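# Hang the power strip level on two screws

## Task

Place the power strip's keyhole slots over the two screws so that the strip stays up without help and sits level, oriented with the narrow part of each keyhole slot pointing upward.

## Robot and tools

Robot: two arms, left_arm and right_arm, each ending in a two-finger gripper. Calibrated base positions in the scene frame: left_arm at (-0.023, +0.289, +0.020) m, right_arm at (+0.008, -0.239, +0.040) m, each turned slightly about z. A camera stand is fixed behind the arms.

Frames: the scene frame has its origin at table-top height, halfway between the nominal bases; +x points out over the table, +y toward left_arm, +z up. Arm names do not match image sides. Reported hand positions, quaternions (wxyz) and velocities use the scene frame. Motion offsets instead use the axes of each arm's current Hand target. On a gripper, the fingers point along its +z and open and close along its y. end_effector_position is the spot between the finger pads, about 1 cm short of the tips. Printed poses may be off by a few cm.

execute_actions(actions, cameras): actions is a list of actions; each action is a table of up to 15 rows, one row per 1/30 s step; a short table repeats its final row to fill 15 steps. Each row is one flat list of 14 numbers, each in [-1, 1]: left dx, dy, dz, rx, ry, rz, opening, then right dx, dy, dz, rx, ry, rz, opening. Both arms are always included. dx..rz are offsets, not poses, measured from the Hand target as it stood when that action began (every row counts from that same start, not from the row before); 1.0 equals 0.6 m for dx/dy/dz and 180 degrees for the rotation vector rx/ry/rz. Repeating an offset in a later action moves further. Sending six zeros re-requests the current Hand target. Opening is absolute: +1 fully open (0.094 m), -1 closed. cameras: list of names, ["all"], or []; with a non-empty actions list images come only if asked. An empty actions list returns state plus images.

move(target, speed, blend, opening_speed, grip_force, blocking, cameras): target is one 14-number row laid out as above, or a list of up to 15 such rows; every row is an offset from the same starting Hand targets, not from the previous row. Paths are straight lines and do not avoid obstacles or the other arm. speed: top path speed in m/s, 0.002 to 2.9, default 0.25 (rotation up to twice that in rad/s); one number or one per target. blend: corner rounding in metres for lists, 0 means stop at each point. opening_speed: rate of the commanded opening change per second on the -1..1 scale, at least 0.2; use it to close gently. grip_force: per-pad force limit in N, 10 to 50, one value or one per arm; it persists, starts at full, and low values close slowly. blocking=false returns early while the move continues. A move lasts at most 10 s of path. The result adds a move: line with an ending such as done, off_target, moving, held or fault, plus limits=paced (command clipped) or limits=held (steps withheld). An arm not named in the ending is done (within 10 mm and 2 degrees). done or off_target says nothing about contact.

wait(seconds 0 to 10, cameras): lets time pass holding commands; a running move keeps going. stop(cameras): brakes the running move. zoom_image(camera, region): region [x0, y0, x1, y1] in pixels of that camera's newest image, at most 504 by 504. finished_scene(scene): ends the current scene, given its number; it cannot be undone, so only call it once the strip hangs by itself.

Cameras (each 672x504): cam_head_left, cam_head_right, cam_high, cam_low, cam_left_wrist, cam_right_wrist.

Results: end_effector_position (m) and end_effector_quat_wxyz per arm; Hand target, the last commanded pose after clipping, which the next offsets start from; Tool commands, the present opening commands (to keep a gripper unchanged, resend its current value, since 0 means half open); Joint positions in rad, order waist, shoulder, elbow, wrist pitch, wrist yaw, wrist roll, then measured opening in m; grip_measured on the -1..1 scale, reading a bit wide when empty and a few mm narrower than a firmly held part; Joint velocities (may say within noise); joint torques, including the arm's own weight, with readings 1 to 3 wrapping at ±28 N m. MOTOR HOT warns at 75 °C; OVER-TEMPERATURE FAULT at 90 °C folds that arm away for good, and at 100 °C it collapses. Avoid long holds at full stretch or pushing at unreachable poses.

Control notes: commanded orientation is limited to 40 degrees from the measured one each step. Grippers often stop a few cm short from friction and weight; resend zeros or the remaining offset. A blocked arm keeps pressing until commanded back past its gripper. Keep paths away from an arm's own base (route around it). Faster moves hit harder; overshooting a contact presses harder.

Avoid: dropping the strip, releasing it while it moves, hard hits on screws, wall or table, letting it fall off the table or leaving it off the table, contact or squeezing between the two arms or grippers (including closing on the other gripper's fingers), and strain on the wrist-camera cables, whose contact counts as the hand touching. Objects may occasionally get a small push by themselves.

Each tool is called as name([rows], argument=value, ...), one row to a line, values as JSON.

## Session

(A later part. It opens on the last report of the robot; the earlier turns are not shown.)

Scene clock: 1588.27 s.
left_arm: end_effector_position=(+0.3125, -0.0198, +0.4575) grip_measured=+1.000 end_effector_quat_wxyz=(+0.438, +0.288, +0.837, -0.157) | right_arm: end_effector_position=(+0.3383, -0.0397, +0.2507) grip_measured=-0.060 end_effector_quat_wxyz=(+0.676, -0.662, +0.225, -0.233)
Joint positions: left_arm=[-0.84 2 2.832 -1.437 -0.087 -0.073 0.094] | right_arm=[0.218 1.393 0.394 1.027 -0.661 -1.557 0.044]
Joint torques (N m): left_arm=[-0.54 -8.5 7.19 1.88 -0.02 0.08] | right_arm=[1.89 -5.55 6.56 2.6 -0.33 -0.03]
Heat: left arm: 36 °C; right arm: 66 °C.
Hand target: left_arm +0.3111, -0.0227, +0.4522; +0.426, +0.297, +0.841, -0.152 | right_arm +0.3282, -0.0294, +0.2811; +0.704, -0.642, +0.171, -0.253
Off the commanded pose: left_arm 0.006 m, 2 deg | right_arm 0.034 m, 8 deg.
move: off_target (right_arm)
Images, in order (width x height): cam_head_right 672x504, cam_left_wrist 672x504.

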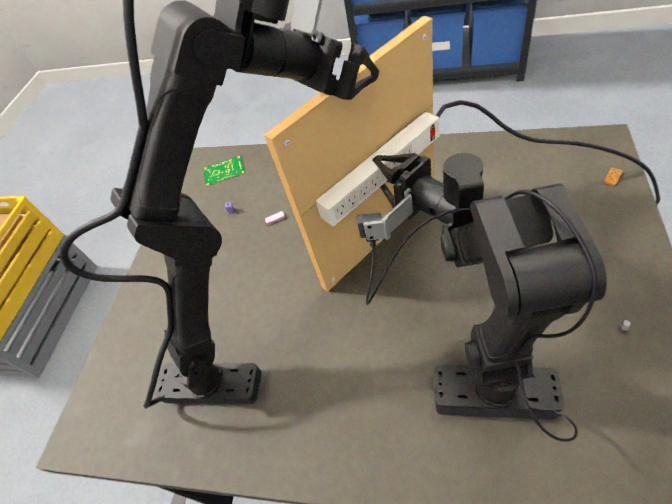

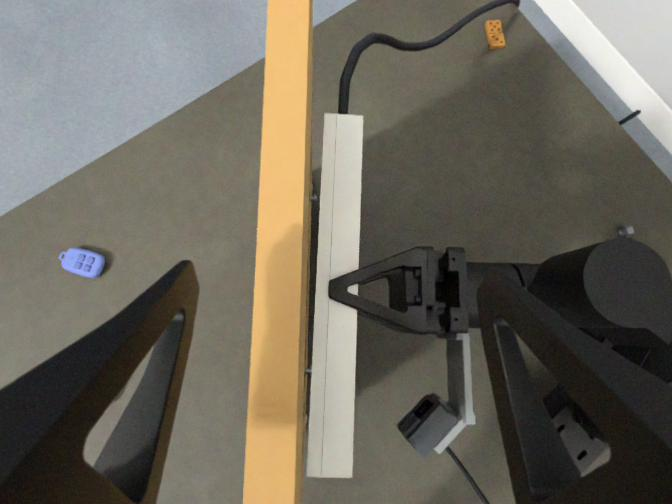

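zoom_image(camera="cam_left_wrist", region=[300, 100, 350, 150])

zoom_image(camera="cam_left_wrist", region=[290, 440, 340, 490])

zoom_image(camera="cam_left_wrist", region=[290, 170, 340, 220])

zoom_image(camera="cam_head_right", region=[300, 175, 350, 225])

zoom_image(camera="cam_head_right", region=[400, 80, 450, 130])

Scaled by 10.080.

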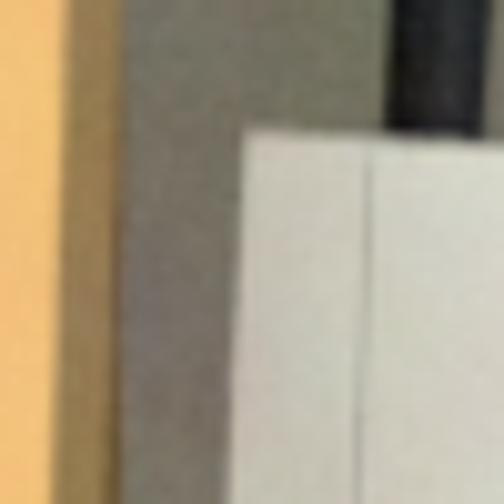

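Scaled by 10.080.

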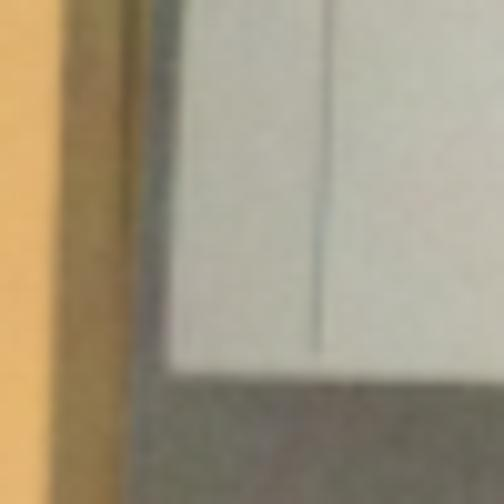

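Scaled by 10.080.

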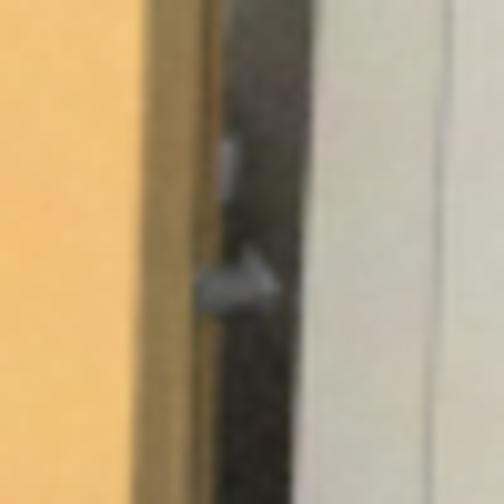

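Scaled by 10.080.

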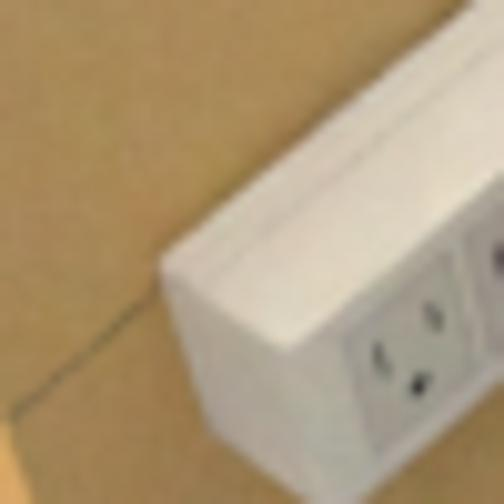

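Scaled by 10.080.

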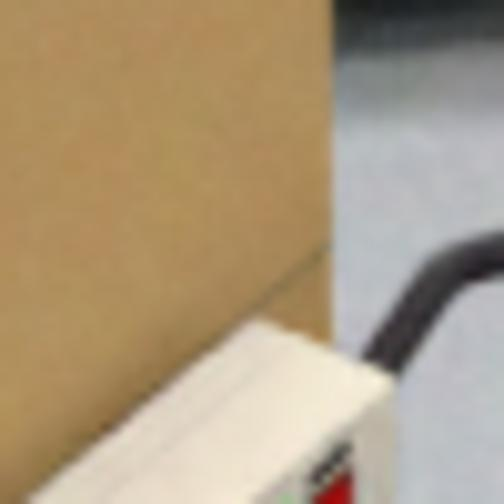

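move(target=[0,0,0,0,0,0,1, 0,0,0,0.006,0,0,-0.25], speed=0.03)

Scene clock: 1610.70 s.
left_arm: end_effector_position=(+0.3125, -0.0198, +0.4575) grip_measured=+1.000 end_effector_quat_wxyz=(+0.438, +0.288, +0.837, -0.157) | right_arm: end_effector_position=(+0.3367, -0.0385, +0.2545) grip_measured=-0.060 end_effector_quat_wxyz=(+0.682, -0.656, +0.224, -0.232)
Joint positions: left_arm=[-0.84 2 2.832 -1.437 -0.087 -0.073 0.094] | right_arm=[0.222 1.393 0.39 1.051 -0.66 -1.539 0.044]
Joint torques (N m): left_arm=[-0.53 -8.51 7.17 1.88 -0.01 0.08] | right_arm=[1.57 -3.9 6.19 2.8 -0.32 -0.1]
Heat: left arm: 36 °C; right arm: 63 °C.
Hand target: left_arm +0.3111, -0.0227, +0.4522; +0.426, +0.297, +0.841, -0.152 | right_arm +0.3282, -0.0294, +0.2812; +0.710, -0.635, +0.168, -0.254
Off the commanded pose: left_arm 0.006 m, 2 deg | right_arm 0.029 m, 8 deg.
move: off_target (right_arm)

move(target=[0,0,0,0,0,0,1, 0.014,0,0.010,-0.002,0,0,-0.25], speed=0.03)

move(target=[0,0,0,0,0,0,1, 0.010,0,0.010,-0.002,0,0,-0.25], speed=0.03)

Scene clock: 1620.40 s.
left_arm: end_effector_position=(+0.3125, -0.0198, +0.4575) grip_measured=+1.000 end_effector_quat_wxyz=(+0.438, +0.288, +0.837, -0.157) | right_arm: end_effector_position=(+0.3373, -0.0381, +0.2531) grip_measured=-0.060 end_effector_quat_wxyz=(+0.686, -0.654, +0.224, -0.227)
Joint positions: left_arm=[-0.84 2 2.832 -1.437 -0.087 -0.073 0.094] | right_arm=[0.219 1.412 0.39 1.079 -0.67 -1.525 0.044]
Joint torques (N m): left_arm=[-0.53 -8.51 7.19 1.87 -0.02 0.08] | right_arm=[0.85 -3.29 9.07 2.44 -0.31 -0.23]
Heat: left arm: 36 °C; right arm: 61 °C.
Hand target: left_arm +0.3111, -0.0227, +0.4522; +0.426, +0.297, +0.841, -0.152 | right_arm +0.3384, -0.0294, +0.2827; +0.708, -0.637, +0.169, -0.254
Off the commanded pose: left_arm 0.006 m, 2 deg | right_arm 0.031 m, 8 deg.
move: off_target (right_arm)

Scene clock: 1621.17 s.
left_arm: end_effector_position=(+0.3125, -0.0198, +0.4575) grip_measured=+1.000 end_effector_quat_wxyz=(+0.438, +0.288, +0.837, -0.157) | right_arm: end_effector_position=(+0.3379, -0.0378, +0.2524) grip_measured=-0.060 end_effector_quat_wxyz=(+0.688, -0.655, +0.221, -0.222)
Joint positions: left_arm=[-0.84 2 2.832 -1.437 -0.087 -0.073 0.094] | right_arm=[0.212 1.426 0.394 1.09 -0.688 -1.52 0.044]
Joint torques (N m): left_arm=[-0.54 -8.51 7.19 1.88 -0.01 0.08] | right_arm=[1.05 -2.66 11.11 2.16 -0.14 -0.3]
Heat: left arm: 36 °C; right arm: 61 °C.
Hand target: left_arm +0.3111, -0.0227, +0.4522; +0.426, +0.297, +0.841, -0.152 | right_arm +0.3467, -0.0279, +0.2839; +0.706, -0.639, +0.170, -0.253
Off the commanded pose: left_arm 0.006 m, 2 deg | right_arm 0.034 m, 7 deg.
move: off_target (right_arm)

move(target=[0,0,0,0,0,0,1, 0.012,-0.003,0.006,0,0,-0.006,-0.25], speed=0.03)

move(target=[0,0,0,0,0,0,1, 0.006,-0.003,0.006,0,0,-0.004,-0.25], speed=0.03)

Scene clock: 1625.97 s.
left_arm: end_effector_position=(+0.3125, -0.0198, +0.4575) grip_measured=+1.000 end_effector_quat_wxyz=(+0.438, +0.288, +0.837, -0.157) | right_arm: end_effector_position=(+0.3385, -0.0381, +0.2524) grip_measured=-0.060 end_effector_quat_wxyz=(+0.689, -0.658, +0.215, -0.216)
Joint positions: left_arm=[-0.84 2 2.832 -1.437 -0.087 -0.073 0.094] | right_arm=[0.199 1.435 0.405 1.087 -0.72 -1.522 0.044]
Joint torques (N m): left_arm=[-0.54 -8.51 7.19 1.88 -0.01 0.08] | right_arm=[1.01 -2.37 12.4 2.1 0.08 -0.4]
Heat: left arm: 36 °C; right arm: 64 °C.
Hand target: left_arm +0.3111, -0.0227, +0.4522; +0.426, +0.297, +0.841, -0.152 | right_arm +0.3543, -0.0292, +0.2868; +0.703, -0.641, +0.164, -0.260
Off the commanded pose: left_arm 0.006 m, 2 deg | right_arm 0.039 m, 8 deg.
move: off_target (right_arm)

Scene clock: 1626.83 s.
left_arm: end_effector_position=(+0.3125, -0.0198, +0.4575) grip_measured=+1.000 end_effector_quat_wxyz=(+0.438, +0.288, +0.837, -0.157) | right_arm: end_effector_position=(+0.3387, -0.0380, +0.2524) grip_measured=-0.060 end_effector_quat_wxyz=(+0.689, -0.660, +0.210, -0.212)
Joint positions: left_arm=[-0.84 2 2.832 -1.437 -0.087 -0.073 0.094] | right_arm=[0.192 1.438 0.413 1.079 -0.74 -1.525 0.044]
Joint torques (N m): left_arm=[-0.53 -8.51 7.19 1.88 -0.01 0.08] | right_arm=[1.42 -2.22 13.29 2.05 0.29 -0.48]
Heat: left arm: 36 °C; right arm: 64 °C.
Hand target: left_arm +0.3111, -0.0227, +0.4522; +0.426, +0.297, +0.841, -0.152 | right_arm +0.3590, -0.0284, +0.2893; +0.702, -0.642, +0.160, -0.264
Off the commanded pose: left_arm 0.006 m, 2 deg | right_arm 0.043 m, 9 deg.
move: off_target (right_arm)

move(target=[0,0,0,0,0,0,1, 0,0.006,-0.004,0,0,-0.010,-0.25], speed=0.03)

execute_actions([
  [[0,0,0,0,0,0,1, 0,0.002,-0.002,0,0,0,-0.25]],
], cameras=["cam_left_wrist","cam_head_right"])

zoom_image(camera="cam_left_wrist", region=[290, 170, 340, 220])

zoom_image(camera="cam_left_wrist", region=[285, 350, 335, 400])

Scene clock: 1631.33 s.
left_arm: end_effector_position=(+0.3125, -0.0198, +0.4575) grip_measured=+1.000 end_effector_quat_wxyz=(+0.438, +0.288, +0.837, -0.157) | right_arm: end_effector_position=(+0.3390, -0.0382, +0.2511) grip_measured=-0.060 end_effector_quat_wxyz=(+0.688, -0.663, +0.203, -0.217)
Joint positions: left_arm=[-0.84 2 2.832 -1.437 -0.087 -0.073 0.094] | right_arm=[0.189 1.448 0.413 1.09 -0.748 -1.543 0.044]
Joint torques (N m): left_arm=[-0.54 -8.5 7.19 1.88 -0.01 0.08] | right_arm=[1.26 -2.32 12.45 2.15 0.32 -0.58]
Heat: left arm: 36 °C; right arm: 65 °C.
Hand target: left_arm +0.3111, -0.0227, +0.4522; +0.426, +0.297, +0.841, -0.152 | right_arm +0.3582, -0.0302, +0.2855; +0.697, -0.644, +0.150, -0.275
Off the commanded pose: left_arm 0.006 m, 2 deg | right_arm 0.040 m, 9 deg.
move: off_target (right_arm)

Scene clock: 1632.03 s.
left_arm: end_effector_position=(+0.3125, -0.0198, +0.4575) grip_measured=+1.000 end_effector_quat_wxyz=(+0.438, +0.288, +0.837, -0.157) | right_arm: end_effector_position=(+0.3390, -0.0382, +0.2509) grip_measured=-0.060 end_effector_quat_wxyz=(+0.688, -0.663, +0.201, -0.217)
Joint positions: left_arm=[-0.84 2 2.832 -1.437 -0.087 -0.073 0.094] | right_arm=[0.187 1.453 0.413 1.096 -0.752 -1.543 0.044]
Joint torques (N m): left_arm=[-0.53 -8.51 7.19 1.88 -0.02 0.08] | right_arm=[1.13 -2.36 12.15 2.13 0.32 -0.58]
Heat: left arm: 36 °C; right arm: 65 °C.
Hand target: left_arm +0.3111, -0.0227, +0.4522; +0.426, +0.297, +0.841, -0.152 | right_arm +0.3577, -0.0311, +0.2841; +0.697, -0.645, +0.150, -0.275
Off the commanded pose: left_arm 0.006 m, 2 deg | right_arm 0.039 m, 9 deg.
Images, in order (width x height): cam_head_right 672x504, cam_left_wrist 672x504.

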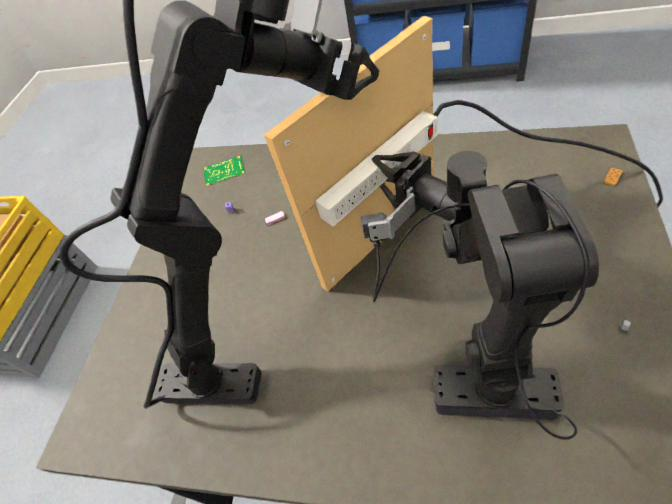

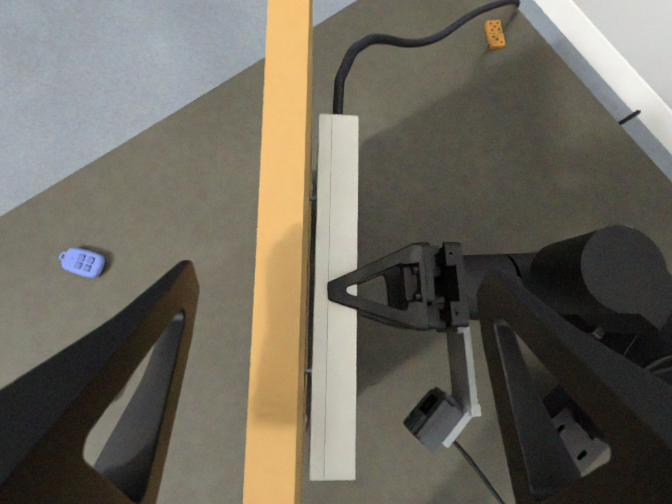

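Scaled by 10.080.

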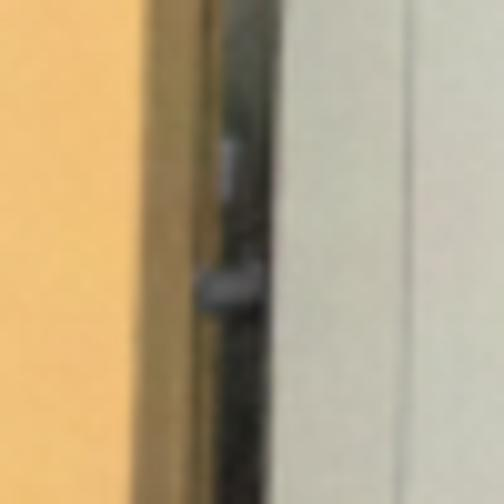

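Scaled by 10.080.

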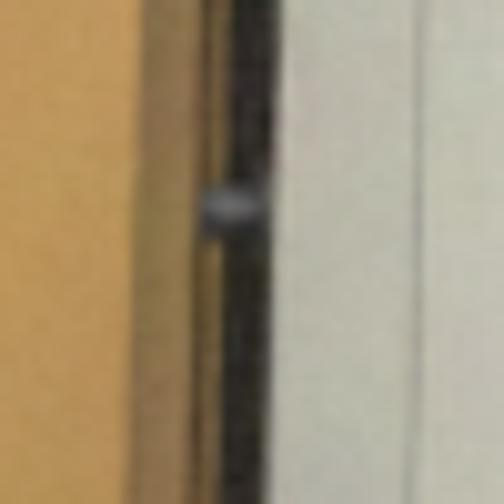

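move(target=[0,0,0,0,0,0,1, -0.010,-0.010,-0.020,0,0,0,-0.25], speed=0.03)

move(target=[0,0,0,0,0,0,1, -0.010,-0.010,-0.014,0,0,0,-0.25], speed=0.03)

Scene clock: 1644.77 s.
left_arm: end_effector_position=(+0.3125, -0.0198, +0.4575) grip_measured=+1.000 end_effector_quat_wxyz=(+0.438, +0.288, +0.837, -0.157) | right_arm: end_effector_position=(+0.3401, -0.0391, +0.2502) grip_measured=-0.060 end_effector_quat_wxyz=(+0.685, -0.664, +0.201, -0.221)
Joint positions: left_arm=[-0.84 2 2.832 -1.437 -0.087 -0.073 0.094] | right_arm=[0.186 1.45 0.413 1.087 -0.745 -1.554 0.044]
Joint torques (N m): left_arm=[-0.53 -8.51 7.2 1.88 -0.01 0.08] | right_arm=[0.31 -6.94 9.16 2.04 0.12 -0.48]
Heat: left arm: 36 °C; right arm: 64 °C.
Hand target: left_arm +0.3111, -0.0227, +0.4522; +0.426, +0.297, +0.841, -0.152 | right_arm +0.3451, -0.0376, +0.2878; +0.697, -0.644, +0.150, -0.275
Off the commanded pose: left_arm 0.006 m, 2 deg | right_arm 0.038 m, 9 deg.
move: off_target (right_arm)

Scene clock: 1645.77 s.
left_arm: end_effector_position=(+0.3125, -0.0198, +0.4575) grip_measured=+1.000 end_effector_quat_wxyz=(+0.438, +0.288, +0.837, -0.157) | right_arm: end_effector_position=(+0.3396, -0.0426, +0.2549) grip_measured=-0.060 end_effector_quat_wxyz=(+0.678, -0.666, +0.206, -0.234)
Joint positions: left_arm=[-0.84 2 2.832 -1.437 -0.087 -0.073 0.094] | right_arm=[0.186 1.4 0.413 1.024 -0.72 -1.578 0.044]
Joint torques (N m): left_arm=[-0.53 -8.51 7.19 1.88 -0.01 0.08] | right_arm=[0.12 -7.58 7.38 2.34 -0.23 -0.24]
Heat: left arm: 36 °C; right arm: 64 °C.
Hand target: left_arm +0.3111, -0.0227, +0.4522; +0.426, +0.297, +0.841, -0.152 | right_arm +0.3343, -0.0411, +0.2918; +0.698, -0.644, +0.150, -0.275
Off the commanded pose: left_arm 0.006 m, 2 deg | right_arm 0.037 m, 9 deg.
move: off_target (right_arm)

move(target=[0,0,0,0,0,0,1, 0,-0.006,-0.006,0,0,0,-0.25], speed=0.03)

move(target=[0,0,0,0,0,0,1, 0,0,0,-0.008,0,0.006,-0.25], speed=0.03)

Scene clock: 1650.50 s.
left_arm: end_effector_position=(+0.3125, -0.0198, +0.4575) grip_measured=+1.000 end_effector_quat_wxyz=(+0.438, +0.288, +0.837, -0.157) | right_arm: end_effector_position=(+0.3385, -0.0451, +0.2591) grip_measured=-0.060 end_effector_quat_wxyz=(+0.677, -0.665, +0.207, -0.237)
Joint positions: left_arm=[-0.84 2 2.832 -1.437 -0.087 -0.073 0.094] | right_arm=[0.181 1.374 0.413 1 -0.72 -1.58 0.044]
Joint torques (N m): left_arm=[-0.54 -8.51 7.19 1.88 -0.02 0.08] | right_arm=[-0.25 -7.39 7.27 2.34 -0.35 -0.24]
Heat: left arm: 36 °C; right arm: 63 °C.
Hand target: left_arm +0.3111, -0.0227, +0.4522; +0.426, +0.297, +0.841, -0.152 | right_arm +0.3317, -0.0441, +0.2948; +0.697, -0.644, +0.150, -0.275
Off the commanded pose: left_arm 0.006 m, 2 deg | right_arm 0.036 m, 9 deg.
move: off_target (right_arm)

Scene clock: 1651.60 s.
left_arm: end_effector_position=(+0.3125, -0.0198, +0.4575) grip_measured=+1.000 end_effector_quat_wxyz=(+0.438, +0.288, +0.837, -0.157) | right_arm: end_effector_position=(+0.3352, -0.0455, +0.2554) grip_measured=-0.060 end_effector_quat_wxyz=(+0.670, -0.673, +0.217, -0.225)
Joint positions: left_arm=[-0.84 2 2.832 -1.437 -0.087 -0.073 0.094] | right_arm=[0.181 1.34 0.413 0.926 -0.722 -1.583 0.044]
Joint torques (N m): left_arm=[-0.53 -8.51 7.19 1.87 -0.01 0.08] | right_arm=[-0.24 -7.2 8.25 2.3 -0.34 -0.25]
Heat: left arm: 36 °C; right arm: 63 °C.
Hand target: left_arm +0.3111, -0.0227, +0.4522; +0.426, +0.297, +0.841, -0.152 | right_arm +0.3316, -0.0441, +0.2948; +0.692, -0.652, +0.159, -0.267
Off the commanded pose: left_arm 0.006 m, 2 deg | right_arm 0.040 m, 9 deg.
move: off_target (right_arm)

move(target=[0,0,0,0,0,0,1, 0.002,0,0.018,0,0,0.002,-0.25], speed=0.03)

move(target=[0,0,0,0,0,0,1, 0.002,0,0.008,0,0,0.002,-0.25], speed=0.03)

Scene clock: 1659.13 s.
left_arm: end_effector_position=(+0.3125, -0.0198, +0.4575) grip_measured=+1.000 end_effector_quat_wxyz=(+0.438, +0.288, +0.837, -0.157) | right_arm: end_effector_position=(+0.3354, -0.0439, +0.2547) grip_measured=-0.060 end_effector_quat_wxyz=(+0.669, -0.673, +0.219, -0.226)
Joint positions: left_arm=[-0.84 2 2.832 -1.437 -0.087 -0.073 0.094] | right_arm=[0.19 1.34 0.413 0.923 -0.709 -1.585 0.044]
Joint torques (N m): left_arm=[-0.53 -8.51 7.19 1.88 -0.01 0.08] | right_arm=[0.94 -4.78 10.5 2.33 -0.21 -0.19]
Heat: left arm: 36 °C; right arm: 61 °C.
Hand target: left_arm +0.3111, -0.0227, +0.4522; +0.426, +0.297, +0.841, -0.152 | right_arm +0.3387, -0.0360, +0.2960; +0.693, -0.651, +0.161, -0.265
Off the commanded pose: left_arm 0.006 m, 2 deg | right_arm 0.042 m, 9 deg.
move: off_target (right_arm)

Scene clock: 1659.90 s.
left_arm: end_effector_position=(+0.3125, -0.0198, +0.4575) grip_measured=+1.000 end_effector_quat_wxyz=(+0.438, +0.288, +0.837, -0.157) | right_arm: end_effector_position=(+0.3382, -0.0425, +0.2590) grip_measured=-0.060 end_effector_quat_wxyz=(+0.670, -0.671, +0.220, -0.229)
Joint positions: left_arm=[-0.84 2 2.832 -1.437 -0.087 -0.073 0.094] | right_arm=[0.197 1.34 0.429 0.914 -0.696 -1.582 0.044]
Joint torques (N m): left_arm=[-0.54 -8.5 7.2 1.88 -0.01 0.08] | right_arm=[1.09 -3.51 10.65 2.4 -0.23 -0.18]
Heat: left arm: 36 °C; right arm: 62 °C.
Hand target: left_arm +0.3111, -0.0227, +0.4522; +0.426, +0.297, +0.841, -0.152 | right_arm +0.3425, -0.0328, +0.2967; +0.694, -0.651, +0.163, -0.263
Off the commanded pose: left_arm 0.006 m, 2 deg | right_arm 0.039 m, 8 deg.
move: off_target (right_arm)

move(target=[0,0,0,0,0,0,1, 0,0.004,0.008,0,0,0.002,-0.25], speed=0.03)

move(target=[0,0,0,0,0,0,1, 0,0.006,0.006,0,0,0.002,-0.25], speed=0.03)

Scene clock: 1665.17 s.
left_arm: end_effector_position=(+0.3125, -0.0198, +0.4575) grip_measured=+1.000 end_effector_quat_wxyz=(+0.438, +0.288, +0.837, -0.157) | right_arm: end_effector_position=(+0.3393, -0.0416, +0.2578) grip_measured=-0.060 end_effector_quat_wxyz=(+0.671, -0.670, +0.223, -0.225)
Joint positions: left_arm=[-0.84 2 2.832 -1.437 -0.087 -0.073 0.094] | right_arm=[0.198 1.352 0.43 0.926 -0.696 -1.57 0.044]
Joint torques (N m): left_arm=[-0.53 -8.5 7.2 1.88 -0.02 0.08] | right_arm=[2 -2.85 11.03 2.41 -0.11 -0.24]
Heat: left arm: 36 °C; right arm: 63 °C.
Hand target: left_arm +0.3111, -0.0227, +0.4522; +0.426, +0.297, +0.841, -0.152 | right_arm +0.3455, -0.0288, +0.2948; +0.694, -0.650, +0.165, -0.260
Off the commanded pose: left_arm 0.006 m, 2 deg | right_arm 0.040 m, 9 deg.
move: off_target (right_arm)

Scene clock: 1666.00 s.
left_arm: end_effector_position=(+0.3125, -0.0198, +0.4575) grip_measured=+1.000 end_effector_quat_wxyz=(+0.438, +0.288, +0.837, -0.157) | right_arm: end_effector_position=(+0.3412, -0.0410, +0.2564) grip_measured=-0.060 end_effector_quat_wxyz=(+0.675, -0.667, +0.226, -0.221)
Joint positions: left_arm=[-0.84 2 2.832 -1.437 -0.087 -0.073 0.094] | right_arm=[0.198 1.374 0.43 0.956 -0.698 -1.554 0.044]
Joint torques (N m): left_arm=[-0.53 -8.51 7.19 1.88 -0.02 0.08] | right_arm=[2.67 -2.74 11.14 2.33 0.05 -0.34]
Heat: left arm: 36 °C; right arm: 63 °C.
Hand target: left_arm +0.3111, -0.0227, +0.4522; +0.426, +0.297, +0.841, -0.152 | right_arm +0.3481, -0.0257, +0.2915; +0.695, -0.650, +0.168, -0.258
Off the commanded pose: left_arm 0.006 m, 2 deg | right_arm 0.039 m, 8 deg.
move: off_target (right_arm)

move(target=[0,0,0,0,0,0,1, 0.004,0,-0.006,0,0,-0.006,-0.25], speed=0.03)

Scene clock: 1671.13 s.
left_arm: end_effector_position=(+0.3125, -0.0198, +0.4575) grip_measured=+1.000 end_effector_quat_wxyz=(+0.438, +0.288, +0.837, -0.157) | right_arm: end_effector_position=(+0.3408, -0.0407, +0.2567) grip_measured=-0.060 end_effector_quat_wxyz=(+0.675, -0.667, +0.223, -0.222)
Joint positions: left_arm=[-0.84 2 2.832 -1.437 -0.087 -0.073 0.094] | right_arm=[0.198 1.374 0.43 0.957 -0.701 -1.557 0.044]
Joint torques (N m): left_arm=[-0.51 -8.51 7.17 1.88 -0.02 0.08] | right_arm=[1.46 -3 10.92 2.3 -0.11 -0.52]
Heat: left arm: 36 °C; right arm: 63 °C.
Hand target: left_arm +0.3111, -0.0227, +0.4522; +0.426, +0.297, +0.841, -0.152 | right_arm +0.3480, -0.0301, +0.2914; +0.693, -0.651, +0.161, -0.265
Off the commanded pose: left_arm 0.006 m, 2 deg | right_arm 0.037 m, 9 deg.
move: off_target (right_arm)

move(target=[0,0,0,0,0,0,1, -0.004,0,-0.002,-0.006,0,-0.001,-0.25], speed=0.03)

move(target=[0,0,0,0,0,0,1, -0.004,0,0,-0.003,0,0,-0.25], speed=0.03)

Scene clock: 1674.17 s.
left_arm: end_effector_position=(+0.3125, -0.0198, +0.4575) grip_measured=+1.000 end_effector_quat_wxyz=(+0.438, +0.288, +0.837, -0.157) | right_arm: end_effector_position=(+0.3408, -0.0407, +0.2563) grip_measured=-0.060 end_effector_quat_wxyz=(+0.675, -0.668, +0.223, -0.222)
Joint positions: left_arm=[-0.84 2 2.832 -1.437 -0.087 -0.073 0.094] | right_arm=[0.198 1.374 0.43 0.956 -0.701 -1.56 0.044]
Joint torques (N m): left_arm=[-0.54 -8.51 7.19 1.88 -0.01 0.08] | right_arm=[1.85 -4.89 11.03 1.91 -0.05 -0.58]
Heat: left arm: 36 °C; right arm: 63 °C.
Hand target: left_arm +0.3111, -0.0227, +0.4522; +0.426, +0.297, +0.841, -0.152 | right_arm +0.3454, -0.0297, +0.2909; +0.686, -0.658, +0.163, -0.264
Off the commanded pose: left_arm 0.006 m, 2 deg | right_arm 0.037 m, 9 deg.
move: off_target (right_arm)

Scene clock: 1674.87 s.
left_arm: end_effector_position=(+0.3125, -0.0198, +0.4575) grip_measured=+1.000 end_effector_quat_wxyz=(+0.438, +0.288, +0.837, -0.157) | right_arm: end_effector_position=(+0.3414, -0.0374, +0.2524) grip_measured=-0.060 end_effector_quat_wxyz=(+0.667, -0.675, +0.226, -0.220)
Joint positions: left_arm=[-0.84 2 2.832 -1.437 -0.087 -0.073 0.094] | right_arm=[0.212 1.373 0.439 0.918 -0.685 -1.578 0.044]
Joint torques (N m): left_arm=[-0.53 -8.51 7.19 1.88 -0.01 0.08] | right_arm=[1.42 -6.08 10.35 2 -0.13 -0.52]
Heat: left arm: 36 °C; right arm: 63 °C.
Hand target: left_arm +0.3111, -0.0227, +0.4522; +0.426, +0.297, +0.841, -0.152 | right_arm +0.3434, -0.0284, +0.2906; +0.683, -0.661, +0.164, -0.263
Off the commanded pose: left_arm 0.006 m, 2 deg | right_arm 0.039 m, 9 deg.
move: off_target (right_arm)

execute_actions(actions=[], cameras=["cam_left_wrist"])

zoom_image(camera="cam_left_wrist", region=[290, 170, 340, 220])

zoom_image(camera="cam_left_wrist", region=[285, 350, 335, 400])

Scene clock: 1677.53 s.
left_arm: end_effector_position=(+0.3125, -0.0198, +0.4575) grip_measured=+1.000 end_effector_quat_wxyz=(+0.438, +0.288, +0.837, -0.157) | right_arm: end_effector_position=(+0.3414, -0.0374, +0.2524) grip_measured=-0.060 end_effector_quat_wxyz=(+0.667, -0.675, +0.226, -0.220)
Joint positions: left_arm=[-0.84 2 2.832 -1.437 -0.087 -0.073 0.094] | right_arm=[0.212 1.373 0.439 0.918 -0.685 -1.578 0.044]
Joint velocities: within noise
Joint torques (N m): left_arm=[-0.53 -8.51 7.19 1.88 -0.01 0.08] | right_arm=[1.44 -6.15 10.36 2 -0.12 -0.52]
Heat: left arm: 36 °C; right arm: 64 °C.
Hand target: left_arm +0.3111, -0.0227, +0.4522; +0.426, +0.297, +0.841, -0.152 | right_arm +0.3434, -0.0284, +0.2906; +0.683, -0.661, +0.164, -0.263
Tool commands: left_gripper/opening=+1.0 right_gripper/opening=-0.25
Off the commanded pose: left_arm 0.006 m, 2 deg | right_arm 0.039 m, 9 deg.
Images, in order (width x height): cam_left_wrist 672x504.

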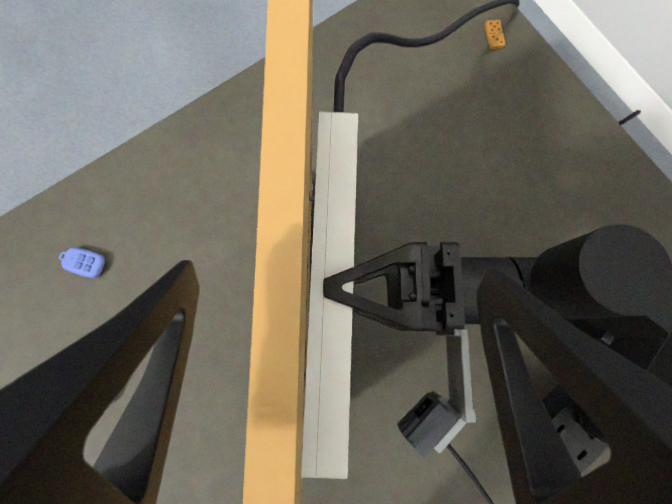

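Scaled by 10.080.

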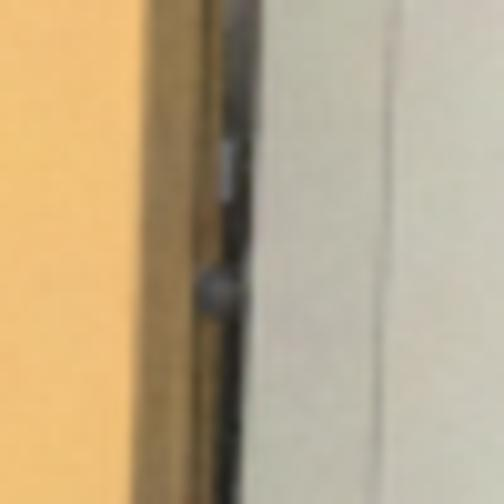

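Scaled by 10.080.

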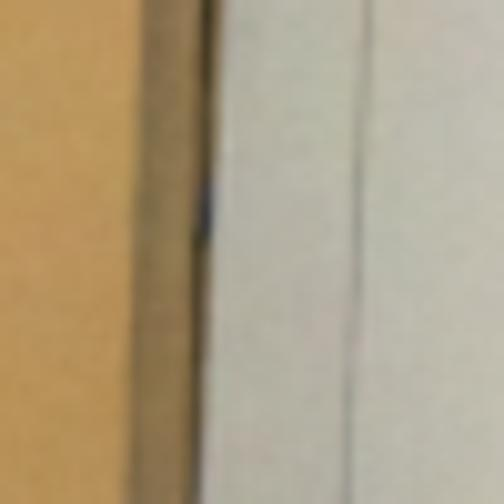

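execute_actions(actions=[], cameras=["cam_head_right"])

zoom_image(camera="cam_head_right", region=[300, 175, 350, 225])

zoom_image(camera="cam_head_right", region=[400, 80, 450, 130])

Scene clock: 1682.73 s.
left_arm: end_effector_position=(+0.3125, -0.0198, +0.4575) grip_measured=+1.000 end_effector_quat_wxyz=(+0.438, +0.288, +0.837, -0.157) | right_arm: end_effector_position=(+0.3414, -0.0374, +0.2524) grip_measured=-0.060 end_effector_quat_wxyz=(+0.667, -0.675, +0.226, -0.220)
Joint positions: left_arm=[-0.84 2 2.832 -1.437 -0.087 -0.073 0.094] | right_arm=[0.212 1.373 0.439 0.918 -0.685 -1.578 0.044]
Joint velocities: within noise
Joint torques (N m): left_arm=[-0.54 -8.51 7.2 1.88 -0.01 0.08] | right_arm=[1.43 -6.13 10.35 2.01 -0.12 -0.51]
Heat: left arm: 36 °C; right arm: 66 °C.
Hand target: left_arm +0.3111, -0.0227, +0.4522; +0.426, +0.297, +0.841, -0.152 | right_arm +0.3434, -0.0284, +0.2906; +0.683, -0.661, +0.164, -0.263
Tool commands: left_gripper/opening=+1.0 right_gripper/opening=-0.25
Off the commanded pose: left_arm 0.006 m, 2 deg | right_arm 0.039 m, 9 deg.
Images, in order (width x height): cam_head_right 672x504.

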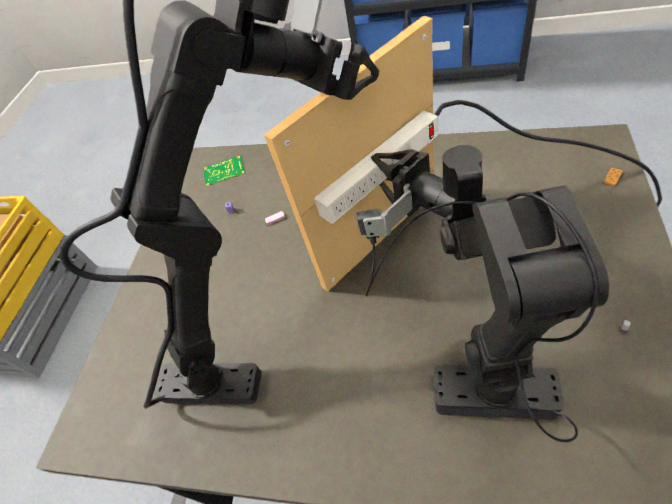

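Scaled by 10.080.

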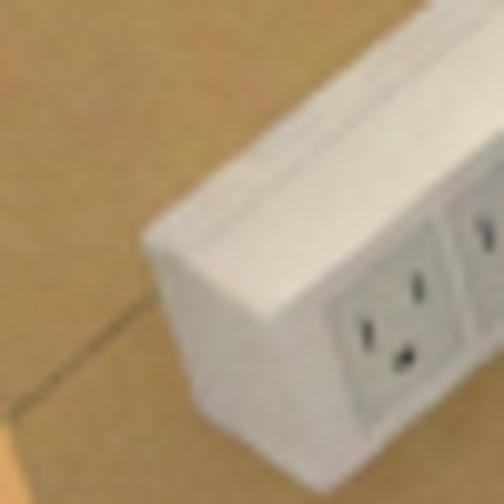

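Scaled by 10.080.

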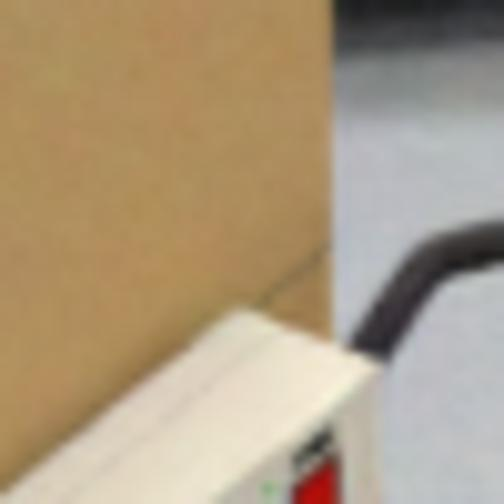

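move(target=[0,0,0,0,0,0,1, 0,0,0,0,0,-0.005,-0.25], speed=0.03)

move(target=[0,0,0,0,0,0,1, 0,0,0,0,0,-0.005,-0.25], speed=0.03)

Scene clock: 1690.80 s.
left_arm: end_effector_position=(+0.3125, -0.0198, +0.4575) grip_measured=+1.000 end_effector_quat_wxyz=(+0.438, +0.288, +0.837, -0.157) | right_arm: end_effector_position=(+0.3414, -0.0376, +0.2525) grip_measured=-0.060 end_effector_quat_wxyz=(+0.667, -0.675, +0.225, -0.221)
Joint positions: left_arm=[-0.84 2 2.832 -1.437 -0.087 -0.073 0.094] | right_arm=[0.212 1.371 0.439 0.915 -0.685 -1.58 0.044]
Joint torques (N m): left_arm=[-0.54 -8.51 7.19 1.88 -0.02 0.09] | right_arm=[1.42 -5.96 10.25 2.04 -0.12 -0.61]
Heat: left arm: 36 °C; right arm: 67 °C.
Hand target: left_arm +0.3111, -0.0227, +0.4522; +0.426, +0.297, +0.841, -0.152 | right_arm +0.3434, -0.0284, +0.2907; +0.681, -0.662, +0.159, -0.269
Off the commanded pose: left_arm 0.006 m, 2 deg | right_arm 0.039 m, 10 deg.
move: off_target (right_arm)

Scene clock: 1691.73 s.
left_arm: end_effector_position=(+0.3125, -0.0198, +0.4575) grip_measured=+1.000 end_effector_quat_wxyz=(+0.438, +0.288, +0.837, -0.157) | right_arm: end_effector_position=(+0.3421, -0.0368, +0.2541) grip_measured=-0.060 end_effector_quat_wxyz=(+0.665, -0.677, +0.217, -0.229)
Joint positions: left_arm=[-0.84 2 2.832 -1.437 -0.087 -0.073 0.094] | right_arm=[0.214 1.371 0.445 0.911 -0.683 -1.602 0.044]
Joint torques (N m): left_arm=[-0.53 -8.51 7.19 1.87 -0.02 0.08] | right_arm=[1.32 -5.87 9.94 2.07 -0.14 -0.58]
Heat: left arm: 36 °C; right arm: 68 °C.
Hand target: left_arm +0.3111, -0.0227, +0.4522; +0.426, +0.297, +0.841, -0.152 | right_arm +0.3434, -0.0284, +0.2907; +0.679, -0.664, +0.154, -0.274
Off the commanded pose: left_arm 0.006 m, 2 deg | right_arm 0.038 m, 9 deg.
move: off_target (right_arm)

execute_actions(actions=[], cameras=["cam_left_wrist"])

zoom_image(camera="cam_left_wrist", region=[290, 170, 340, 220])

zoom_image(camera="cam_left_wrist", region=[285, 350, 335, 400])

Scene clock: 1696.07 s.
left_arm: end_effector_position=(+0.3125, -0.0198, +0.4575) grip_measured=+1.000 end_effector_quat_wxyz=(+0.438, +0.288, +0.837, -0.157) | right_arm: end_effector_position=(+0.3421, -0.0368, +0.2541) grip_measured=-0.060 end_effector_quat_wxyz=(+0.665, -0.677, +0.217, -0.229)
Joint positions: left_arm=[-0.84 2 2.832 -1.437 -0.087 -0.073 0.094] | right_arm=[0.214 1.371 0.445 0.911 -0.683 -1.602 0.044]
Joint velocities: within noise
Joint torques (N m): left_arm=[-0.53 -8.51 7.2 1.89 -0.02 0.08] | right_arm=[1.32 -5.93 9.96 2.07 -0.13 -0.59]
Heat: left arm: 36 °C; right arm: 68 °C.
Hand target: left_arm +0.3111, -0.0227, +0.4522; +0.426, +0.297, +0.841, -0.152 | right_arm +0.3434, -0.0284, +0.2907; +0.679, -0.664, +0.154, -0.274
Tool commands: left_gripper/opening=+1.0 right_gripper/opening=-0.25
Off the commanded pose: left_arm 0.006 m, 2 deg | right_arm 0.038 m, 9 deg.
Images, in order (width x height): cam_left_wrist 672x504.

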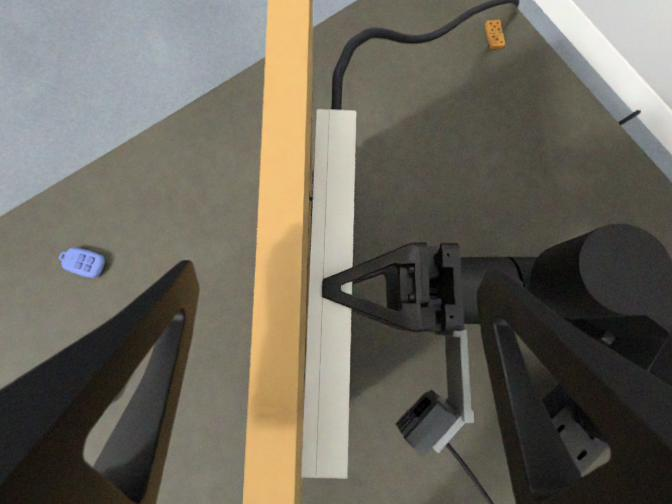

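Scaled by 10.080.

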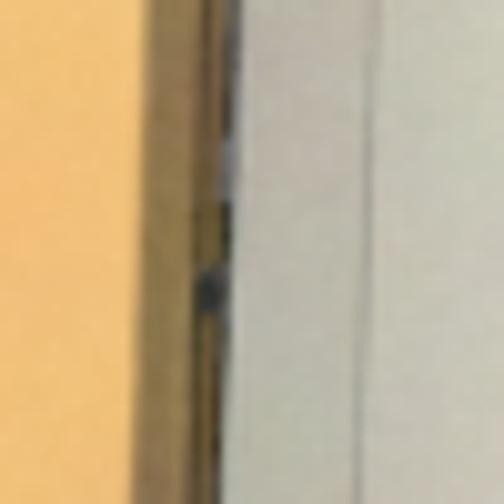

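Scaled by 10.080.

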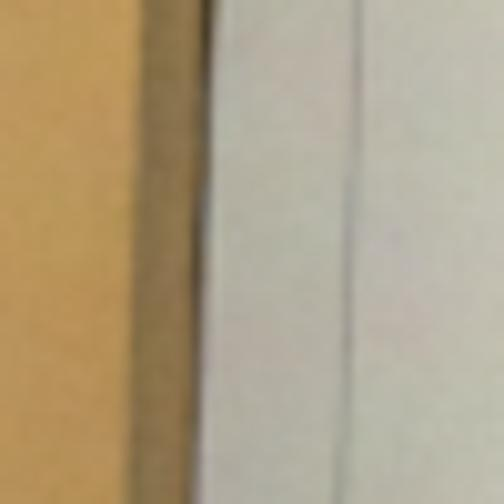

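move([
  [0,0,0,0,0,0,1, 0,0,0.006,0,0,0.002,-0.25],
  [0,0,0,0,0,0,1, 0,0,0.006,0,0,0.005,-0.25],
], speed=0.03)

move(target=[0,0,0,0,0,0,1, 0,0,0.002,0,0,0.003,-0.25], speed=0.03)

Scene clock: 1700.70 s.
left_arm: end_effector_position=(+0.3125, -0.0198, +0.4575) grip_measured=+1.000 end_effector_quat_wxyz=(+0.438, +0.288, +0.837, -0.157) | right_arm: end_effector_position=(+0.3426, -0.0360, +0.2537) grip_measured=-0.060 end_effector_quat_wxyz=(+0.663, -0.679, +0.219, -0.227)
Joint positions: left_arm=[-0.84 2 2.832 -1.437 -0.087 -0.073 0.094] | right_arm=[0.216 1.371 0.45 0.9 -0.681 -1.602 0.044]
Joint torques (N m): left_arm=[-0.53 -8.51 7.2 1.88 -0.01 0.08] | right_arm=[1.77 -5.22 10.41 2.15 -0.08 -0.44]
Heat: left arm: 36 °C; right arm: 68 °C.
Hand target: left_arm +0.3111, -0.0227, +0.4522; +0.426, +0.297, +0.841, -0.152 | right_arm +0.3455, -0.0253, +0.2911; +0.681, -0.662, +0.159, -0.269
Off the commanded pose: left_arm 0.006 m, 2 deg | right_arm 0.039 m, 9 deg.
move: off_target (right_arm)

Scene clock: 1701.40 s.
left_arm: end_effector_position=(+0.3125, -0.0198, +0.4575) grip_measured=+1.000 end_effector_quat_wxyz=(+0.438, +0.288, +0.837, -0.157) | right_arm: end_effector_position=(+0.3426, -0.0360, +0.2535) grip_measured=-0.060 end_effector_quat_wxyz=(+0.663, -0.679, +0.220, -0.226)
Joint positions: left_arm=[-0.84 2 2.832 -1.437 -0.087 -0.073 0.094] | right_arm=[0.216 1.371 0.45 0.899 -0.681 -1.601 0.044]
Joint torques (N m): left_arm=[-0.53 -8.51 7.19 1.88 -0.02 0.08] | right_arm=[1.96 -4.92 10.56 2.18 -0.06 -0.38]
Heat: left arm: 36 °C; right arm: 68 °C.
Hand target: left_arm +0.3111, -0.0227, +0.4522; +0.426, +0.297, +0.841, -0.152 | right_arm +0.3462, -0.0244, +0.2912; +0.682, -0.662, +0.162, -0.266
Off the commanded pose: left_arm 0.006 m, 2 deg | right_arm 0.040 m, 9 deg.
move: off_target (right_arm)

execute_actions(actions=[], cameras=["cam_left_wrist"])

zoom_image(camera="cam_left_wrist", region=[290, 170, 340, 220])

zoom_image(camera="cam_left_wrist", region=[285, 350, 335, 400])

Scene clock: 1704.40 s.
left_arm: end_effector_position=(+0.3125, -0.0198, +0.4575) grip_measured=+1.000 end_effector_quat_wxyz=(+0.438, +0.288, +0.837, -0.157) | right_arm: end_effector_position=(+0.3426, -0.0360, +0.2535) grip_measured=-0.060 end_effector_quat_wxyz=(+0.663, -0.679, +0.220, -0.226)
Joint positions: left_arm=[-0.84 2 2.832 -1.437 -0.087 -0.073 0.094] | right_arm=[0.216 1.371 0.45 0.899 -0.681 -1.601 0.044]
Joint velocities: within noise
Joint torques (N m): left_arm=[-0.53 -8.5 7.2 1.88 -0.02 0.08] | right_arm=[1.96 -4.93 10.55 2.17 -0.06 -0.38]
Heat: left arm: 36 °C; right arm: 69 °C.
Hand target: left_arm +0.3111, -0.0227, +0.4522; +0.426, +0.297, +0.841, -0.152 | right_arm +0.3462, -0.0244, +0.2912; +0.682, -0.662, +0.162, -0.266
Tool commands: left_gripper/opening=+1.0 right_gripper/opening=-0.25
Off the commanded pose: left_arm 0.006 m, 2 deg | right_arm 0.040 m, 9 deg.
Images, in order (width x height): cam_left_wrist 672x504.

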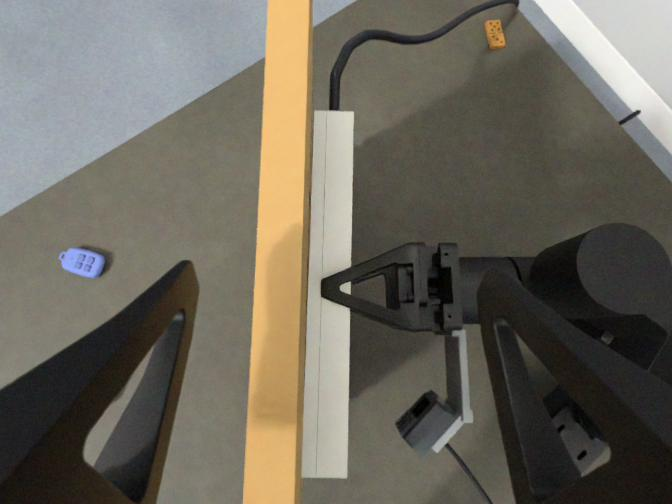

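Scaled by 10.080.

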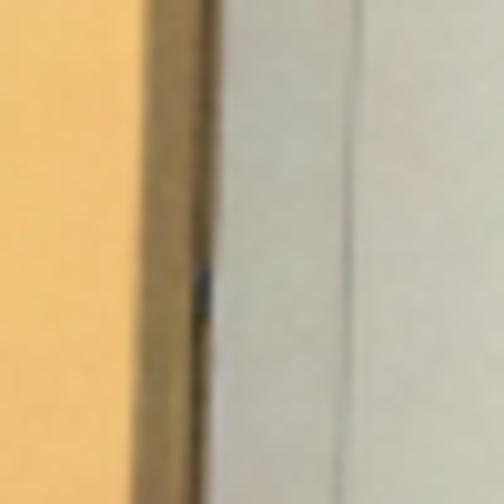

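Scaled by 10.080.

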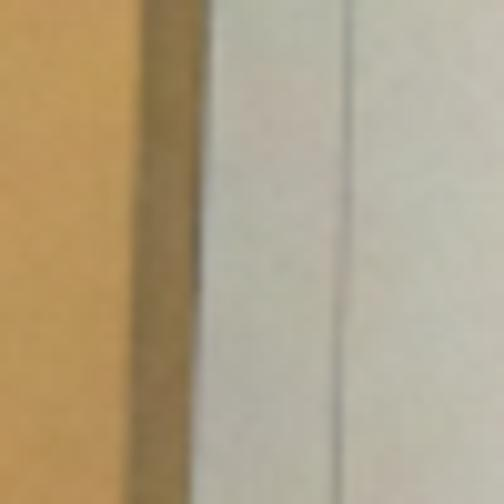

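move(target=[0,0,0,0,0,0,1, 0,0.002,0.006,0,0,0.004,-0.25], speed=0.03)

move(target=[0,0,0,0,0,0,1, 0,0.008,0.006,0,0,0,-0.25], speed=0.03)

Scene clock: 1708.57 s.
left_arm: end_effector_position=(+0.3125, -0.0198, +0.4575) grip_measured=+1.000 end_effector_quat_wxyz=(+0.438, +0.288, +0.837, -0.157) | right_arm: end_effector_position=(+0.3430, -0.0354, +0.2537) grip_measured=-0.060 end_effector_quat_wxyz=(+0.663, -0.679, +0.221, -0.226)
Joint positions: left_arm=[-0.84 2 2.832 -1.437 -0.087 -0.073 0.094] | right_arm=[0.22 1.371 0.452 0.895 -0.675 -1.599 0.044]
Joint torques (N m): left_arm=[-0.53 -8.51 7.2 1.88 -0.02 0.08] | right_arm=[2.36 -3.82 10.93 2.25 -0.02 -0.29]
Heat: left arm: 36 °C; right arm: 70 °C.
Hand target: left_arm +0.3111, -0.0227, +0.4522; +0.426, +0.297, +0.841, -0.152 | right_arm +0.3484, -0.0215, +0.2902; +0.684, -0.661, +0.166, -0.261
Off the commanded pose: left_arm 0.006 m, 2 deg | right_arm 0.039 m, 8 deg.
move: off_target (right_arm)

Scene clock: 1709.30 s.
left_arm: end_effector_position=(+0.3125, -0.0198, +0.4575) grip_measured=+1.000 end_effector_quat_wxyz=(+0.438, +0.288, +0.837, -0.157) | right_arm: end_effector_position=(+0.3438, -0.0347, +0.2533) grip_measured=-0.060 end_effector_quat_wxyz=(+0.664, -0.677, +0.222, -0.226)
Joint positions: left_arm=[-0.84 2 2.832 -1.437 -0.087 -0.073 0.094] | right_arm=[0.223 1.378 0.452 0.906 -0.672 -1.596 0.044]
Joint torques (N m): left_arm=[-0.54 -8.51 7.19 1.88 -0.01 0.08] | right_arm=[2.8 -2.32 11 2.38 0.03 -0.33]
Heat: left arm: 36 °C; right arm: 70 °C.
Hand target: left_arm +0.3111, -0.0227, +0.4522; +0.426, +0.297, +0.841, -0.152 | right_arm +0.3511, -0.0185, +0.2856; +0.684, -0.661, +0.166, -0.261
Off the commanded pose: left_arm 0.006 m, 2 deg | right_arm 0.037 m, 8 deg.
move: off_target (right_arm)

move(target=[0,0,0,0,0,0,1, 0,0.012,-0.002,0,0,0,-0.25], speed=0.03)

move(target=[0,0,0,0,0,0,1, 0,0.012,-0.003,0,0,0,-0.25], speed=0.03)

Scene clock: 1713.30 s.
left_arm: end_effector_position=(+0.3125, -0.0198, +0.4575) grip_measured=+1.000 end_effector_quat_wxyz=(+0.438, +0.288, +0.837, -0.157) | right_arm: end_effector_position=(+0.3441, -0.0344, +0.2531) grip_measured=-0.060 end_effector_quat_wxyz=(+0.669, -0.676, +0.216, -0.223)
Joint positions: left_arm=[-0.84 2 2.832 -1.437 -0.087 -0.073 0.094] | right_arm=[0.215 1.398 0.452 0.938 -0.693 -1.589 0.044]
Joint torques (N m): left_arm=[-0.54 -8.5 7.19 1.88 -0.02 0.08] | right_arm=[3.11 -1.89 9.92 2.42 0.24 -0.41]
Heat: left arm: 36 °C; right arm: 69 °C.
Hand target: left_arm +0.3111, -0.0227, +0.4522; +0.426, +0.297, +0.841, -0.152 | right_arm +0.3514, -0.0196, +0.2784; +0.684, -0.661, +0.166, -0.261
Off the commanded pose: left_arm 0.006 m, 2 deg | right_arm 0.030 m, 8 deg.
move: off_target (right_arm)

Scene clock: 1714.27 s.
left_arm: end_effector_position=(+0.3125, -0.0198, +0.4575) grip_measured=+1.000 end_effector_quat_wxyz=(+0.438, +0.288, +0.837, -0.157) | right_arm: end_effector_position=(+0.3443, -0.0343, +0.2523) grip_measured=-0.060 end_effector_quat_wxyz=(+0.676, -0.670, +0.212, -0.224)
Joint positions: left_arm=[-0.84 2 2.832 -1.437 -0.087 -0.073 0.094] | right_arm=[0.213 1.426 0.441 1.003 -0.699 -1.574 0.044]
Joint torques (N m): left_arm=[-0.54 -8.51 7.19 1.88 -0.01 0.08] | right_arm=[2.81 -1.85 9.51 2.21 0.26 -0.53]
Heat: left arm: 36 °C; right arm: 69 °C.
Hand target: left_arm +0.3111, -0.0227, +0.4522; +0.426, +0.297, +0.841, -0.152 | right_arm +0.3514, -0.0212, +0.2711; +0.684, -0.661, +0.166, -0.261
Off the commanded pose: left_arm 0.006 m, 2 deg | right_arm 0.024 m, 7 deg.
move: off_target (right_arm)

move(target=[0,0,0,0,0,0,1, -0.006,0.010,-0.004,-0.004,0,0,-0.25], speed=0.03)

move(target=[0,0,0,0,0,0,1, 0,0.010,-0.004,-0.004,0,0,-0.25], speed=0.03)

Scene clock: 1717.07 s.
left_arm: end_effector_position=(+0.3125, -0.0198, +0.4575) grip_measured=+1.000 end_effector_quat_wxyz=(+0.438, +0.288, +0.837, -0.157) | right_arm: end_effector_position=(+0.3442, -0.0345, +0.2521) grip_measured=-0.060 end_effector_quat_wxyz=(+0.676, -0.669, +0.212, -0.225)
Joint positions: left_arm=[-0.84 2 2.832 -1.437 -0.087 -0.073 0.094] | right_arm=[0.213 1.426 0.439 1.006 -0.698 -1.573 0.044]
Joint torques (N m): left_arm=[-0.54 -8.51 7.2 1.88 -0.02 0.08] | right_arm=[3.25 -1.87 8.31 2.19 0.3 -0.62]
Heat: left arm: 36 °C; right arm: 68 °C.
Hand target: left_arm +0.3111, -0.0227, +0.4522; +0.426, +0.297, +0.841, -0.152 | right_arm +0.3480, -0.0212, +0.2646; +0.680, -0.665, +0.168, -0.260
Off the commanded pose: left_arm 0.006 m, 2 deg | right_arm 0.019 m, 7 deg.
move: off_target (right_arm)

Scene clock: 1717.93 s.
left_arm: end_effector_position=(+0.3125, -0.0198, +0.4575) grip_measured=+1.000 end_effector_quat_wxyz=(+0.438, +0.288, +0.837, -0.157) | right_arm: end_effector_position=(+0.3445, -0.0345, +0.2514) grip_measured=-0.060 end_effector_quat_wxyz=(+0.677, -0.667, +0.209, -0.228)
Joint positions: left_arm=[-0.84 2 2.832 -1.437 -0.087 -0.073 0.094] | right_arm=[0.213 1.438 0.434 1.031 -0.698 -1.573 0.044]
Joint torques (N m): left_arm=[-0.53 -8.51 7.19 1.88 -0.02 0.08] | right_arm=[2.69 -2.09 7.86 1.97 0.22 -0.71]
Heat: left arm: 36 °C; right arm: 68 °C.
Hand target: left_arm +0.3111, -0.0227, +0.4522; +0.426, +0.297, +0.841, -0.152 | right_arm +0.3474, -0.0232, +0.2585; +0.675, -0.669, +0.170, -0.259
Off the commanded pose: left_arm 0.006 m, 2 deg | right_arm 0.014 m, 6 deg.
move: off_target (right_arm)

move(target=[0,0,0,0,0,0,1, 0.004,0.010,-0.008,-0.004,0,0.006,-0.25], speed=0.03)

move(target=[0,0,0,0,0,0,1, -0.004,0.006,-0.004,-0.004,0,0.003,-0.25], speed=0.03)

Scene clock: 1721.57 s.
left_arm: end_effector_position=(+0.3125, -0.0198, +0.4575) grip_measured=+1.000 end_effector_quat_wxyz=(+0.438, +0.288, +0.837, -0.157) | right_arm: end_effector_position=(+0.3446, -0.0347, +0.2509) grip_measured=-0.060 end_effector_quat_wxyz=(+0.678, -0.667, +0.208, -0.228)
Joint positions: left_arm=[-0.84 2 2.832 -1.437 -0.087 -0.073 0.094] | right_arm=[0.21 1.445 0.434 1.042 -0.703 -1.573 0.044]
Joint torques (N m): left_arm=[-0.54 -8.51 7.19 1.88 -0.02 0.08] | right_arm=[1.28 -2.21 6.95 1.9 0.06 -0.62]
Heat: left arm: 36 °C; right arm: 67 °C.
Hand target: left_arm +0.3111, -0.0227, +0.4522; +0.426, +0.297, +0.841, -0.152 | right_arm +0.3473, -0.0286, +0.2526; +0.674, -0.672, +0.177, -0.252
Off the commanded pose: left_arm 0.006 m, 2 deg | right_arm 0.007 m, 4 deg.
move: off_target (right_arm)

Scene clock: 1722.27 s.
left_arm: end_effector_position=(+0.3125, -0.0198, +0.4575) grip_measured=+1.000 end_effector_quat_wxyz=(+0.438, +0.288, +0.837, -0.157) | right_arm: end_effector_position=(+0.3446, -0.0349, +0.2504) grip_measured=-0.060 end_effector_quat_wxyz=(+0.677, -0.668, +0.207, -0.229)
Joint positions: left_arm=[-0.84 2 2.832 -1.437 -0.087 -0.073 0.094] | right_arm=[0.21 1.445 0.432 1.042 -0.702 -1.578 0.044]
Joint torques (N m): left_arm=[-0.54 -8.5 7.2 1.88 -0.01 0.08] | right_arm=[1.28 -3.02 6.08 1.78 0.08 -0.59]
Heat: left arm: 36 °C; right arm: 67 °C.
Hand target: left_arm +0.3111, -0.0227, +0.4522; +0.426, +0.297, +0.841, -0.152 | right_arm +0.3443, -0.0293, +0.2487; +0.671, -0.675, +0.182, -0.247
Off the commanded pose: left_arm 0.006 m, 2 deg | right_arm 0.006 m, 4 deg.
move: off_target (right_arm)

move(target=[0,0,0,0,0,0,1, -0.004,0.010,0,-0.006,0,0.006,-0.25], speed=0.03)

move(target=[0,0,0,0,0,0,1, -0.004,0.008,0,-0.004,0,0.004,-0.25], speed=0.03)

Scene clock: 1726.67 s.
left_arm: end_effector_position=(+0.3125, -0.0198, +0.4575) grip_measured=+1.000 end_effector_quat_wxyz=(+0.438, +0.288, +0.837, -0.157) | right_arm: end_effector_position=(+0.3447, -0.0351, +0.2502) grip_measured=-0.060 end_effector_quat_wxyz=(+0.677, -0.668, +0.207, -0.230)
Joint positions: left_arm=[-0.84 2 2.832 -1.437 -0.087 -0.073 0.094] | right_arm=[0.21 1.445 0.432 1.042 -0.7 -1.578 0.044]
Joint torques (N m): left_arm=[-0.53 -8.5 7.19 1.88 -0.01 0.08] | right_arm=[1.8 -2.97 5.57 1.61 0.12 -0.56]
Heat: left arm: 36 °C; right arm: 65 °C.
Hand target: left_arm +0.3111, -0.0227, +0.4522; +0.426, +0.297, +0.841, -0.152 | right_arm +0.3429, -0.0281, +0.2426; +0.667, -0.680, +0.191, -0.239
Off the commanded pose: left_arm 0.006 m, 2 deg | right_arm 0.011 m, 3 deg.
move: off_target (right_arm)

Scene clock: 1727.43 s.
left_arm: end_effector_position=(+0.3125, -0.0198, +0.4575) grip_measured=+1.000 end_effector_quat_wxyz=(+0.438, +0.288, +0.837, -0.157) | right_arm: end_effector_position=(+0.3439, -0.0348, +0.2425) grip_measured=-0.060 end_effector_quat_wxyz=(+0.669, -0.674, +0.213, -0.229)
Joint positions: left_arm=[-0.84 2 2.832 -1.437 -0.087 -0.073 0.094] | right_arm=[0.216 1.445 0.422 1.023 -0.687 -1.595 0.044]
Joint torques (N m): left_arm=[-0.53 -8.51 7.2 1.88 -0.02 0.08] | right_arm=[1.95 -2.96 5.7 1.71 0.06 -0.37]
Heat: left arm: 36 °C; right arm: 65 °C.
Hand target: left_arm +0.3111, -0.0227, +0.4522; +0.426, +0.297, +0.841, -0.152 | right_arm +0.3412, -0.0270, +0.2376; +0.664, -0.683, +0.197, -0.234
Off the commanded pose: left_arm 0.006 m, 2 deg | right_arm 0.010 m, 2 deg.
move: done


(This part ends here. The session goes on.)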